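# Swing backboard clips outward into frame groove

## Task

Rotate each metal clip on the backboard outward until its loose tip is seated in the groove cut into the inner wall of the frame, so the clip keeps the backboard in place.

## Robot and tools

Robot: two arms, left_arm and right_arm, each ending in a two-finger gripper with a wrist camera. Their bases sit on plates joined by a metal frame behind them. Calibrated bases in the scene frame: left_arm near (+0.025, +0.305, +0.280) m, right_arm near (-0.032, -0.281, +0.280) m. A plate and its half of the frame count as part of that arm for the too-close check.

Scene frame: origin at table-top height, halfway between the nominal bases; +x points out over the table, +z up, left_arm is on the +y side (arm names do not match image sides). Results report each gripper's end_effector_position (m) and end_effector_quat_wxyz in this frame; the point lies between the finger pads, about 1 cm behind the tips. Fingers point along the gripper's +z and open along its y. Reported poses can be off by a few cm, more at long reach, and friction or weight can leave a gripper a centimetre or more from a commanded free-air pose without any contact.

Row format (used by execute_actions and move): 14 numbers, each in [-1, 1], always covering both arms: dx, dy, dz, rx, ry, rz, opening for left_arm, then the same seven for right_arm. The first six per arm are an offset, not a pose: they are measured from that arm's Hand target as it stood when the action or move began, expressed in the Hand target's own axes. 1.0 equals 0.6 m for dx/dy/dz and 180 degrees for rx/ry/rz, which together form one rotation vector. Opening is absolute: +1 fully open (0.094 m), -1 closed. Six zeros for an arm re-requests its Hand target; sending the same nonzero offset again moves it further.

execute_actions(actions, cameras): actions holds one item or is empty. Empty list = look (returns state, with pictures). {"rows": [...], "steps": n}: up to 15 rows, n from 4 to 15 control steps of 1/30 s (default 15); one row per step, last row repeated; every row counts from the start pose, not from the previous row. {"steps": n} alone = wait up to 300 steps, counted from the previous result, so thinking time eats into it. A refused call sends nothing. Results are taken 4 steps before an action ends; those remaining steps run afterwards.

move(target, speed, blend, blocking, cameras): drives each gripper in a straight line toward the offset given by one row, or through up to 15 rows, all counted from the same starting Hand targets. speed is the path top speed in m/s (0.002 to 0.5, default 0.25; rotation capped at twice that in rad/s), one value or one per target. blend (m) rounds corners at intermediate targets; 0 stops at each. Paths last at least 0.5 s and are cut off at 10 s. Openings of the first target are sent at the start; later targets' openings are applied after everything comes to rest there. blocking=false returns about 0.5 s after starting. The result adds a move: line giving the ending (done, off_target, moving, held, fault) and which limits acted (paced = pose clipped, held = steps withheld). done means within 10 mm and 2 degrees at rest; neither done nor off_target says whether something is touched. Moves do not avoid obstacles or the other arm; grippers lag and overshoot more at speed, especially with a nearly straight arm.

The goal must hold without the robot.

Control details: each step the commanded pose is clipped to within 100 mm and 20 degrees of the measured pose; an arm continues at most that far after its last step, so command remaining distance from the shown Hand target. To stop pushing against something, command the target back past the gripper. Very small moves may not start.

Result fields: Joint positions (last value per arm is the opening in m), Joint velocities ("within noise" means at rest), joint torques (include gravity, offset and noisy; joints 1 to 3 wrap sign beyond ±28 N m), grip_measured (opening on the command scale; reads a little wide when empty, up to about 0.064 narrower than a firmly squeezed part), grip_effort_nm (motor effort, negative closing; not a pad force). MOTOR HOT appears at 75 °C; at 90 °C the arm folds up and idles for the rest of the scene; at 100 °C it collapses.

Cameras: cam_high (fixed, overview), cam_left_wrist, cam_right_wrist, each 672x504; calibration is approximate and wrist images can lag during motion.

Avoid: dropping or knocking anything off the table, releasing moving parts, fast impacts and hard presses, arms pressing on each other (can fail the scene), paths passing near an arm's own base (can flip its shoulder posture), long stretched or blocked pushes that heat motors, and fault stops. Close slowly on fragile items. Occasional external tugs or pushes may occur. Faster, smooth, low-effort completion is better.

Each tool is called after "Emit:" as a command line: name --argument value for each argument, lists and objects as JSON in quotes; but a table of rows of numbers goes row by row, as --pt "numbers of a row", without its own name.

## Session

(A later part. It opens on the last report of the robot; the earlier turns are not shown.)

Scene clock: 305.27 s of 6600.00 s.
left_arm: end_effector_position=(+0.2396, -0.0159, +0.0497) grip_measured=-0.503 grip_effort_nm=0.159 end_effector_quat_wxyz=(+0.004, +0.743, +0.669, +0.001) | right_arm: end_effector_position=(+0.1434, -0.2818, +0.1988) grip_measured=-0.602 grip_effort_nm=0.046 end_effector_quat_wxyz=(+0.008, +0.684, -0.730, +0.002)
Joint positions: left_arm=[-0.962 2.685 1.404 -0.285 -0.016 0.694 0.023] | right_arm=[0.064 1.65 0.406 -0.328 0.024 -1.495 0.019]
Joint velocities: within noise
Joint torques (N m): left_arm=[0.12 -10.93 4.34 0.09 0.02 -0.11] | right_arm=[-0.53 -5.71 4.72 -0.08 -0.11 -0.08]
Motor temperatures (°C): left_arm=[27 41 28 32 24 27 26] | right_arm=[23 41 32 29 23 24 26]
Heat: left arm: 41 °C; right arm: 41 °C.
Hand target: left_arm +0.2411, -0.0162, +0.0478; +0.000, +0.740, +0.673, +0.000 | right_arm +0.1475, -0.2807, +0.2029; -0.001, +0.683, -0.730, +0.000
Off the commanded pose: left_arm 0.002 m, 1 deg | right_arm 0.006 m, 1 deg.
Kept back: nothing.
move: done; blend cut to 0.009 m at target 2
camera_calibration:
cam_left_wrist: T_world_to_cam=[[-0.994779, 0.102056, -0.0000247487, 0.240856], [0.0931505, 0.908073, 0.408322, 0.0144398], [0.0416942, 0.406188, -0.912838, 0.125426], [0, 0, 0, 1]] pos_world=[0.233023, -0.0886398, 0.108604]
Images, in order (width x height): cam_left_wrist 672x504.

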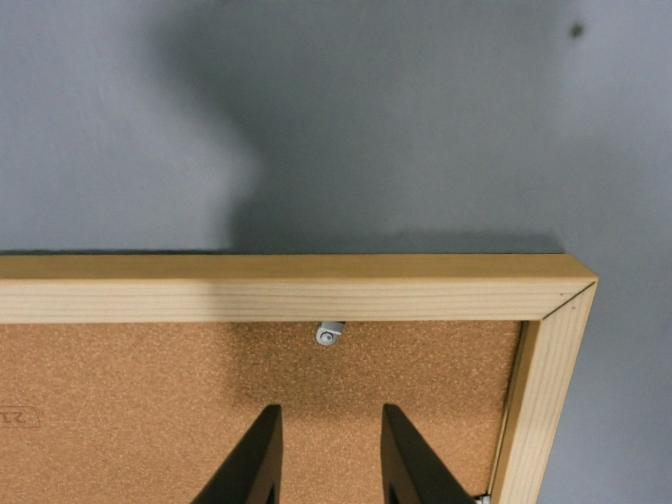

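Emit:
move --pt "-0.007 0.002 0.01 0 0 0 -0.5 0 0 0 0 0 0 -0.6" --pt "-0.005 0.002 0.03 0 0 0 -0.5 0 0 0 0 0 0 -0.6" --pt "-0.003 0.002 0.056 0 0 0 -0.5 0 0 0 0 0 0 -0.6" --speed '[0.1,0.1,0.1]' --cameras '["cam_left_wrist"]'

Emit:
zoom_image --camera "cam_left_wrist" --region '[260, 360, 400, 465]'

Scene clock: 306.27 s of 6600.00 s.
left_arm: end_effector_position=(+0.2408, -0.0183, +0.0232) grip_measured=-0.503 grip_effort_nm=0.149 end_effector_quat_wxyz=(-0.001, +0.742, +0.670, +0.002) | right_arm: end_effector_position=(+0.1433, -0.2818, +0.1988) grip_measured=-0.602 grip_effort_nm=0.051 end_effector_quat_wxyz=(+0.008, +0.684, -0.730, +0.002)
Joint positions: left_arm=[-0.962 2.783 1.479 -0.274 -0.016 0.691 0.023] | right_arm=[0.064 1.65 0.406 -0.328 0.024 -1.495 0.019]
Joint velocities: within noise
Joint torques (N m): left_arm=[0.14 -9.65 3.92 0.36 0.02 -0.08] | right_arm=[-0.42 -5.53 4.72 -0.05 -0.09 -0.1]
Motor temperatures (°C): left_arm=[27 41 28 31 24 27 26] | right_arm=[23 40 32 29 23 24 26]
Heat: left arm: 41 °C; right arm: 40 °C.
Hand target: left_arm +0.2420, -0.0179, +0.0140; +0.000, +0.740, +0.673, +0.000 | right_arm +0.1474, -0.2807, +0.2029; -0.001, +0.683, -0.730, +0.000
Off the commanded pose: left_arm 0.009 m, 1 deg | right_arm 0.006 m, 1 deg.
Kept back: nothing.
move: done
camera_calibration:
cam_left_wrist: T_world_to_cam=[[-0.995011, 0.0995148, 0.00701239, 0.242097], [0.0933967, 0.904519, 0.416079, 0.0269886], [0.0350632, 0.414658, -0.909302, 0.103861], [0, 0, 0, 1]] pos_world=[0.234727, -0.091571, 0.0815144]
Images, in order (width x height): cam_left_wrist 672x504.

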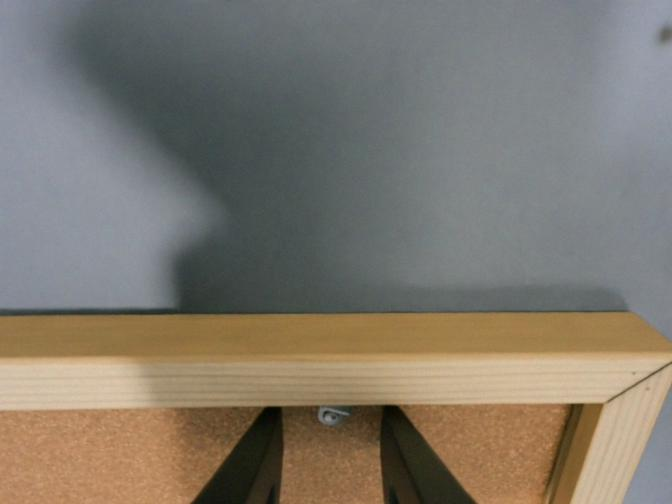

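Scaled by 3.600 from the camera's 672x504 image, which has a finer 960x720 frame.

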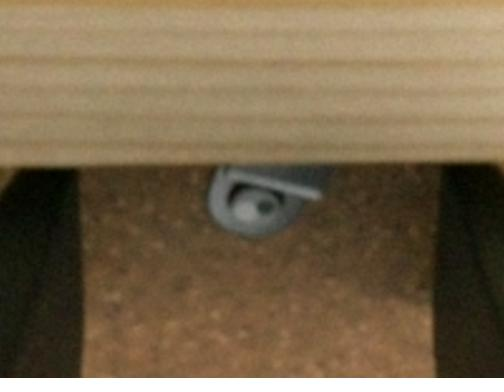

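Emit:
move --pt "0.0 0.0 0.0 0 0 0 -0.7 0 0 0 0 0 0 -0.6" --pt "0.0 0.0 0.0 0 0 0 -0.85 0 0 0 0 0 0 -0.6" --pt "0.0 0.0 0.0 0 0 0 -1 0 0 0 0 0 0 -0.6" --speed '[0.1,0.1,0.1]' --cameras '[]'

Emit:
move --pt "0.0 0.0 0.0 0 0 0 -0.6 0 0 0 0 0 0 -0.6" --pt "0.0 0.0 -0.055 0 0 0 -0.6 0 0 0 0 0 0 -0.6" --speed '[0.1,0.1]' --cameras '["cam_left_wrist"]'

Emit:
zoom_image --camera "cam_left_wrist" --region '[280, 300, 380, 375]'

Scene clock: 309.60 s of 6600.00 s.
left_arm: end_effector_position=(+0.2421, -0.0192, +0.0234) grip_measured=-0.961 grip_effort_nm=-1.004 end_effector_quat_wxyz=(+0.001, +0.742, +0.670, +0.002) | right_arm: end_effector_position=(+0.1432, -0.2818, +0.1988) grip_measured=-0.602 grip_effort_nm=0.046 end_effector_quat_wxyz=(+0.008, +0.684, -0.730, +0.002)
Joint positions: left_arm=[-0.961 2.783 1.481 -0.27 -0.018 0.691 0.002] | right_arm=[0.064 1.65 0.406 -0.329 0.024 -1.495 0.019]
Joint velocities: within noise
Joint torques (N m): left_arm=[0.09 -9.69 3.82 0.33 0.02 -0.08] | right_arm=[-0.57 -5.71 4.72 -0.02 -0.12 -0.08]
Motor temperatures (°C): left_arm=[27 40 28 31 24 27 26] | right_arm=[23 40 32 29 23 24 26]
Heat: left arm: 40 °C; right arm: 40 °C.
Hand target: left_arm +0.2420, -0.0180, +0.0141; +0.000, +0.740, +0.673, +0.000 | right_arm +0.1474, -0.2807, +0.2029; -0.001, +0.683, -0.730, +0.000
Off the commanded pose: left_arm 0.009 m, 1 deg | right_arm 0.006 m, 1 deg.
Kept back: nothing.
move: done
No camera images: "cameras" was empty.

Scene clock: 311.17 s of 6600.00 s.
left_arm: end_effector_position=(+0.2413, -0.0179, +0.0388) grip_measured=-0.603 grip_effort_nm=0.159 end_effector_quat_wxyz=(+0.000, +0.742, +0.670, +0.002) | right_arm: end_effector_position=(+0.1432, -0.2818, +0.1988) grip_measured=-0.602 grip_effort_nm=0.051 end_effector_quat_wxyz=(+0.008, +0.684, -0.730, +0.002)
Joint positions: left_arm=[-0.961 2.73 1.447 -0.292 -0.018 0.691 0.019] | right_arm=[0.064 1.65 0.406 -0.329 0.024 -1.496 0.019]
Joint velocities: within noise
Joint torques (N m): left_arm=[-0.01 -14.53 2.14 0.08 0.03 -0.08] | right_arm=[-0.51 -5.61 4.72 -0.1 -0.1 -0.11]
Motor temperatures (°C): left_arm=[27 41 28 31 24 27 26] | right_arm=[23 40 32 29 23 24 26]
Heat: left arm: 41 °C; right arm: 40 °C.
Hand target: left_arm +0.2420, -0.0180, +0.0471; +0.000, +0.740, +0.673, +0.000 | right_arm +0.1474, -0.2807, +0.2029; -0.001, +0.683, -0.730, +0.000
Off the commanded pose: left_arm 0.008 m, 0 deg | right_arm 0.006 m, 1 deg.
Kept back: nothing.
move: done
camera_calibration:
cam_left_wrist: T_world_to_cam=[[-0.995104, 0.0987314, 0.00444073, 0.242611], [0.0916676, 0.905248, 0.414876, 0.0205354], [0.0369413, 0.413252, -0.909867, 0.117372], [0, 0, 0, 1]] pos_world=[0.235205, -0.0910472, 0.0971959]
Images, in order (width x height): cam_left_wrist 672x504.

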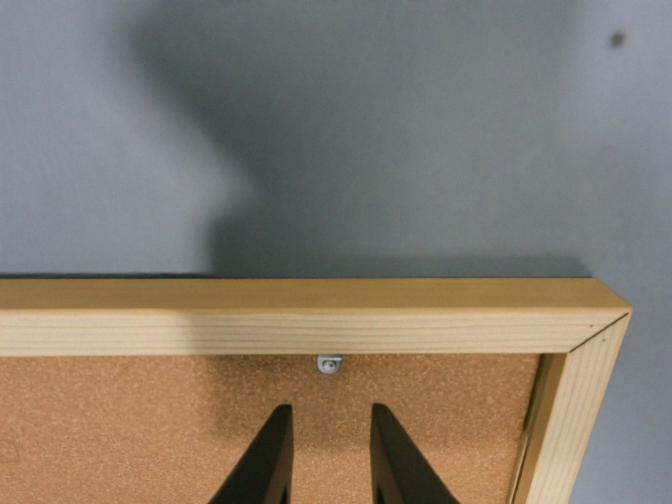

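Scaled by 5.040 from the camera's 672x504 image, which has a finer 960x720 frame.

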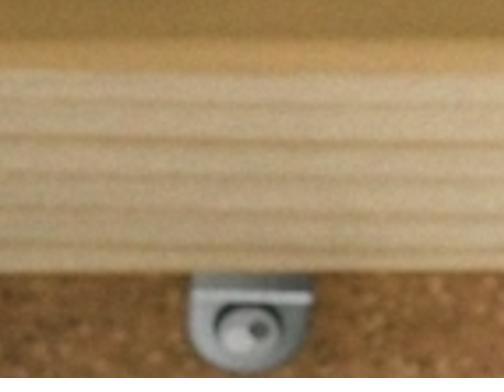

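Emit:
move --pt "0.001 0.09 -0.04 0 0 0 -0.5 0 0 0 0 0 0 -0.6" --pt "0.0024 0.187 -0.005 0 0 0 -0.5 0 0 0 0 0 0 -0.6" --speed '[0.2,0.2]' --blend 0.01 --cameras '["cam_left_wrist"]'

Scene clock: 312.73 s of 6600.00 s.
left_arm: end_effector_position=(+0.3562, -0.0253, +0.0533) grip_measured=-0.503 grip_effort_nm=0.154 end_effector_quat_wxyz=(+0.006, +0.735, +0.678, +0.002) | right_arm: end_effector_position=(+0.1432, -0.2818, +0.1988) grip_measured=-0.602 grip_effort_nm=0.051 end_effector_quat_wxyz=(+0.008, +0.684, -0.730, +0.002)
Joint positions: left_arm=[-0.765 2.878 1.923 -0.605 -0.017 0.867 0.023] | right_arm=[0.064 1.65 0.406 -0.329 0.024 -1.496 0.019]
Joint velocities: within noise
Joint torques (N m): left_arm=[-0.62 -12.55 6.02 0.1 0.02 0.01] | right_arm=[-0.59 -5.63 4.81 -0.04 -0.12 -0.06]
Motor temperatures (°C): left_arm=[27 41 28 31 24 27 26] | right_arm=[23 40 32 29 23 24 26]
Heat: left arm: 41 °C; right arm: 40 °C.
Hand target: left_arm +0.3539, -0.0270, +0.0500; +0.000, +0.740, +0.673, +0.000 | right_arm +0.1474, -0.2807, +0.2029; -0.001, +0.683, -0.730, +0.000
Off the commanded pose: left_arm 0.004 m, 1 deg | right_arm 0.006 m, 1 deg.
Kept back: nothing.
move: done
camera_calibration:
cam_left_wrist: T_world_to_cam=[[-0.996944, 0.0780401, -0.00349586, 0.358151], [0.0698358, 0.910403, 0.407787, 0.0189858], [0.0350064, 0.406296, -0.913071, 0.130083], [0, 0, 0, 1]] pos_world=[0.351177, -0.098087, 0.112285]
Images, in order (width x height): cam_left_wrist 672x504.

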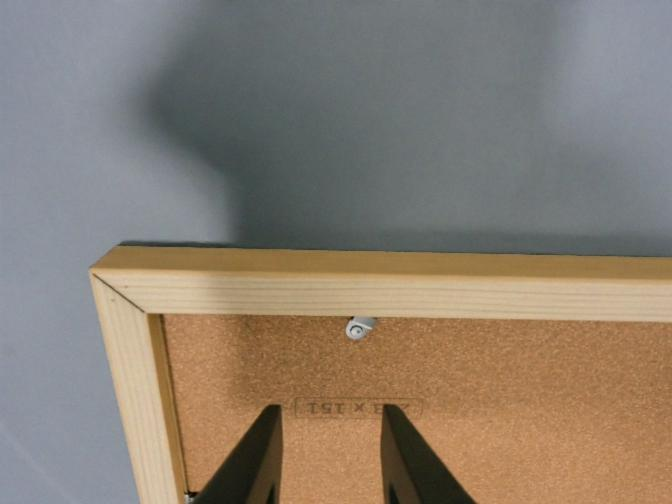

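Emit:
move --pt "-0.003 -0.012 0.01 0 0 0.0045 -0.5 0 0 0 0 0 0 -0.6" --pt "-0.002 -0.012 0.03 0 0 0.0045 -0.5 0 0 0 0 0 0 -0.6" --pt "-0.001 -0.012 0.058 0 0 0.0045 -0.5 0 0 0 0 0 0 -0.6" --speed '[0.1,0.1,0.1]' --cameras '["cam_left_wrist"]'

Emit:
zoom_image --camera "cam_left_wrist" --region '[260, 360, 400, 465]'

Scene clock: 313.87 s of 6600.00 s.
left_arm: end_effector_position=(+0.3490, -0.0268, +0.0250) grip_measured=-0.502 grip_effort_nm=0.154 end_effector_quat_wxyz=(+0.002, +0.741, +0.671, +0.002) | right_arm: end_effector_position=(+0.1432, -0.2818, +0.1988) grip_measured=-0.602 grip_effort_nm=0.046 end_effector_quat_wxyz=(+0.008, +0.684, -0.730, +0.002)
Joint positions: left_arm=[-0.777 2.958 1.96 -0.569 -0.018 0.872 0.023] | right_arm=[0.064 1.65 0.406 -0.329 0.024 -1.496 0.019]
Joint velocities: within noise
Joint torques (N m): left_arm=[-0.42 -11.47 5.46 0.27 0.02 0.01] | right_arm=[-0.43 -5.64 4.81 -0.03 -0.11 -0.11]
Motor temperatures (°C): left_arm=[27 41 28 31 24 27 26] | right_arm=[23 40 32 29 23 24 26]
Heat: left arm: 41 °C; right arm: 40 °C.
Hand target: left_arm +0.3466, -0.0270, +0.0153; +0.000, +0.744, +0.668, +0.000 | right_arm +0.1474, -0.2807, +0.2029; -0.001, +0.683, -0.730, +0.000
Off the commanded pose: left_arm 0.010 m, 1 deg | right_arm 0.006 m, 1 deg.
Kept back: nothing.
move: done
camera_calibration:
cam_left_wrist: T_world_to_cam=[[-0.995418, 0.0956117, 0.00105129, 0.350817], [0.0875585, 0.907047, 0.411824, 0.0260269], [0.0384216, 0.410029, -0.911263, 0.103981], [0, 0, 0, 1]] pos_world=[0.342935, -0.0997851, 0.0836669]
Images, in order (width x height): cam_left_wrist 672x504.

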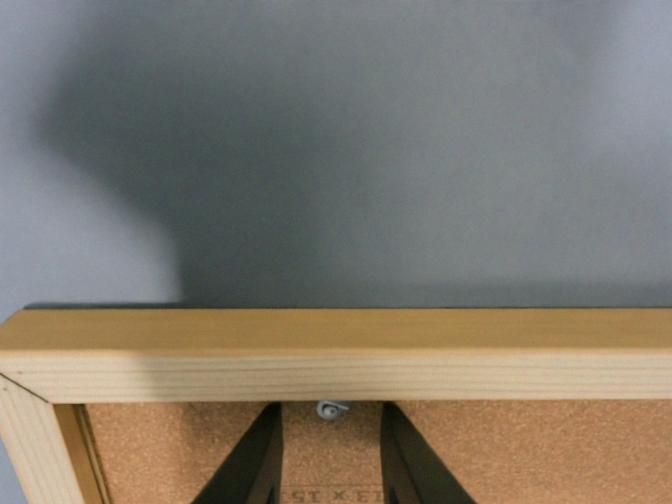

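Scaled by 3.600 from the camera's 672x504 image, which has a finer 960x720 frame.

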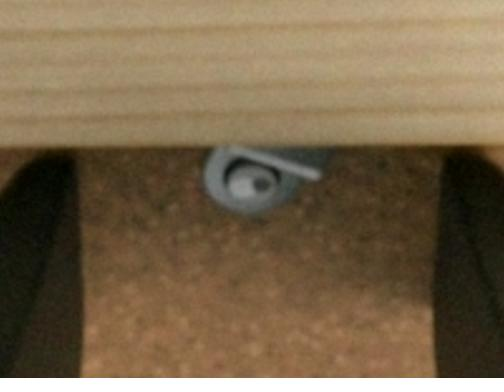

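Emit:
move --pt "-0.004 0.0 0.0 0 0 0 -0.7 0 0 0 0 0 0 -0.6" --pt "-0.004 0.0 0.0 0 0 0 -0.85 0 0 0 0 0 0 -0.6" --pt "-0.004 0.0 0.0 0 0 0 -1 0 0 0 0 0 0 -0.6" --speed '[0.1,0.1,0.1]' --cameras '[]'

Emit:
move --pt "0.0 0.0 0.0 0 0 0 -0.6 0 0 0 0 0 0 -0.6" --pt "0.04 0.0 -0.15 0 0 0 -0.6 0 0 0 0 0 0 -0.6" --pt "0.12 0.0 -0.35 0 0 0 -0.6 0 0 0 0 0 0 -0.6" --speed '[0.1,0.15,0.2]' --cameras '["cam_left_wrist","cam_high"]'

Scene clock: 317.23 s of 6600.00 s.
left_arm: end_effector_position=(+0.3497, -0.0284, +0.0258) grip_measured=-0.986 grip_effort_nm=-0.706 end_effector_quat_wxyz=(+0.002, +0.742, +0.670, +0.003) | right_arm: end_effector_position=(+0.1432, -0.2818, +0.1988) grip_measured=-0.602 grip_effort_nm=0.042 end_effector_quat_wxyz=(+0.008, +0.684, -0.730, +0.002)
Joint positions: left_arm=[-0.78 2.962 1.973 -0.579 -0.02 0.873 0.001] | right_arm=[0.064 1.65 0.406 -0.329 0.024 -1.496 0.019]
Joint velocities: within noise
Joint torques (N m): left_arm=[-0.53 -11.44 5.49 0.28 0.05 -0.02] | right_arm=[-0.59 -5.64 4.86 -0.08 -0.11 -0.07]
Motor temperatures (°C): left_arm=[27 41 29 31 23 27 26] | right_arm=[23 40 32 29 23 24 26]
Heat: left arm: 41 °C; right arm: 40 °C.
Hand target: left_arm +0.3465, -0.0294, +0.0154; +0.000, +0.744, +0.668, +0.000 | right_arm +0.1475, -0.2807, +0.2029; -0.001, +0.683, -0.730, +0.000
Off the commanded pose: left_arm 0.011 m, 1 deg | right_arm 0.006 m, 1 deg.
Kept back: nothing.
move: off_target (left_arm); target 2's new opening was sent with left_arm's hand 0.011 m and 1 deg from that target
No camera images: "cameras" was empty.

Scene clock: 319.90 s of 6600.00 s.
left_arm: end_effector_position=(+0.3594, +0.0386, +0.2214) grip_measured=-0.603 grip_effort_nm=0.164 end_effector_quat_wxyz=(+0.006, +0.742, +0.670, +0.004) | right_arm: end_effector_position=(+0.1432, -0.2818, +0.1988) grip_measured=-0.602 grip_effort_nm=0.046 end_effector_quat_wxyz=(+0.008, +0.684, -0.730, +0.002)
Joint positions: left_arm=[-0.66 2.332 1.601 -0.826 -0.02 0.992 0.019] | right_arm=[0.064 1.65 0.406 -0.329 0.024 -1.496 0.019]
Joint velocities: within noise
Joint torques (N m): left_arm=[-0.13 -13.79 3.88 0.09 0.05 0.02] | right_arm=[-0.61 -5.71 4.79 -0.05 -0.11 -0.07]
Motor temperatures (°C): left_arm=[27 42 29 31 23 27 26] | right_arm=[23 40 32 29 23 24 26]
Heat: left arm: 42 °C; right arm: 40 °C.
Hand target: left_arm +0.3542, +0.0421, +0.2254; +0.000, +0.744, +0.668, +0.000 | right_arm +0.1475, -0.2807, +0.2029; -0.001, +0.683, -0.730, +0.000
Off the commanded pose: left_arm 0.007 m, 1 deg | right_arm 0.006 m, 1 deg.
Kept back: nothing.
move: done
camera_calibration:
cam_left_wrist: T_world_to_cam=[[-0.995151, 0.0981179, -0.00683141, 0.356225], [0.0866918, 0.907828, 0.410283, -0.114427], [0.0464578, 0.407701, -0.911933, 0.253111], [0, 0, 0, 1]] pos_world=[0.352658, -0.0342652, 0.280201]
Images, in order (width x height): cam_high 672x504, cam_left_wrist 672x504.

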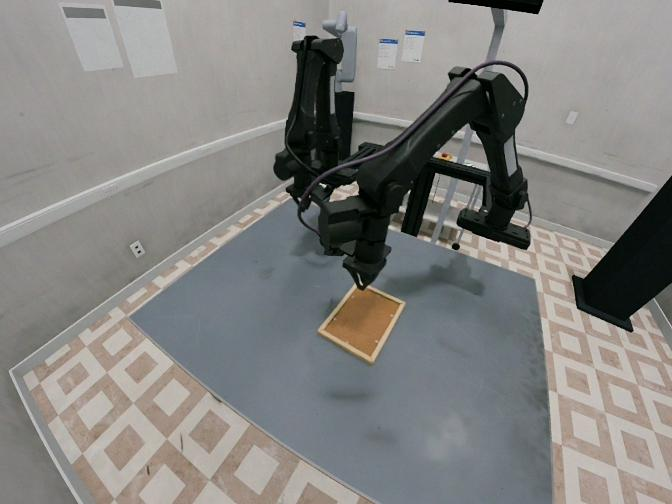

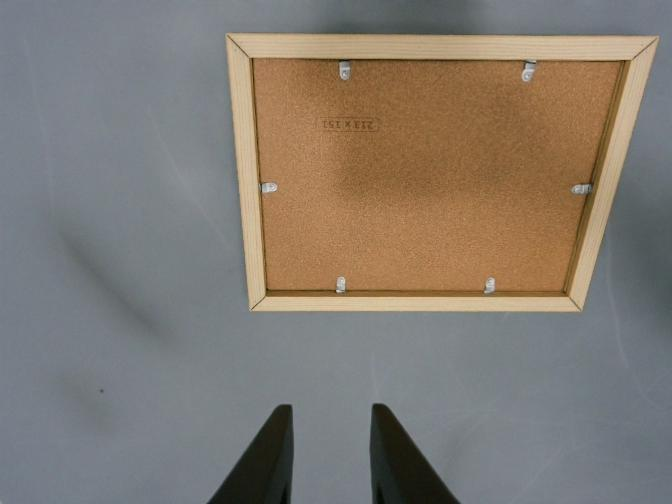

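Emit:
zoom_image --camera "cam_left_wrist" --region '[230, 40, 390, 200]'

Emit:
zoom_image --camera "cam_left_wrist" --region '[500, 40, 620, 200]'

Emit:
zoom_image --camera "cam_left_wrist" --region '[310, 250, 520, 310]'

Scaled by 3.150 from the camera's 672x504 image, which has a finer 960x720 frame.

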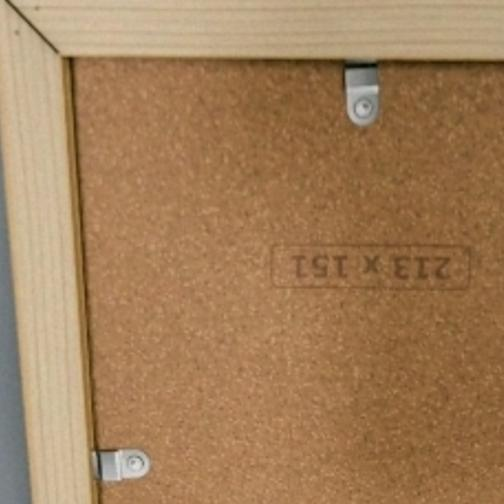

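Scaled by 3.150 from the camera's 672x504 image, which has a finer 960x720 frame.

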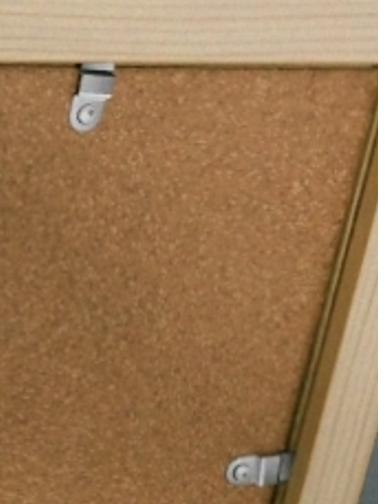

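Scaled by 2.400 from the camera's 672x504 image, which has a finer 960x720 frame.

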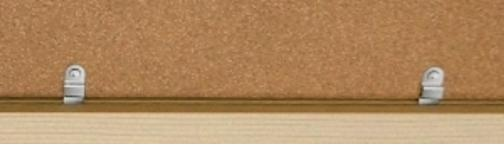

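Emit:
finished_scene --scene 1

The scene is finished: the task was done.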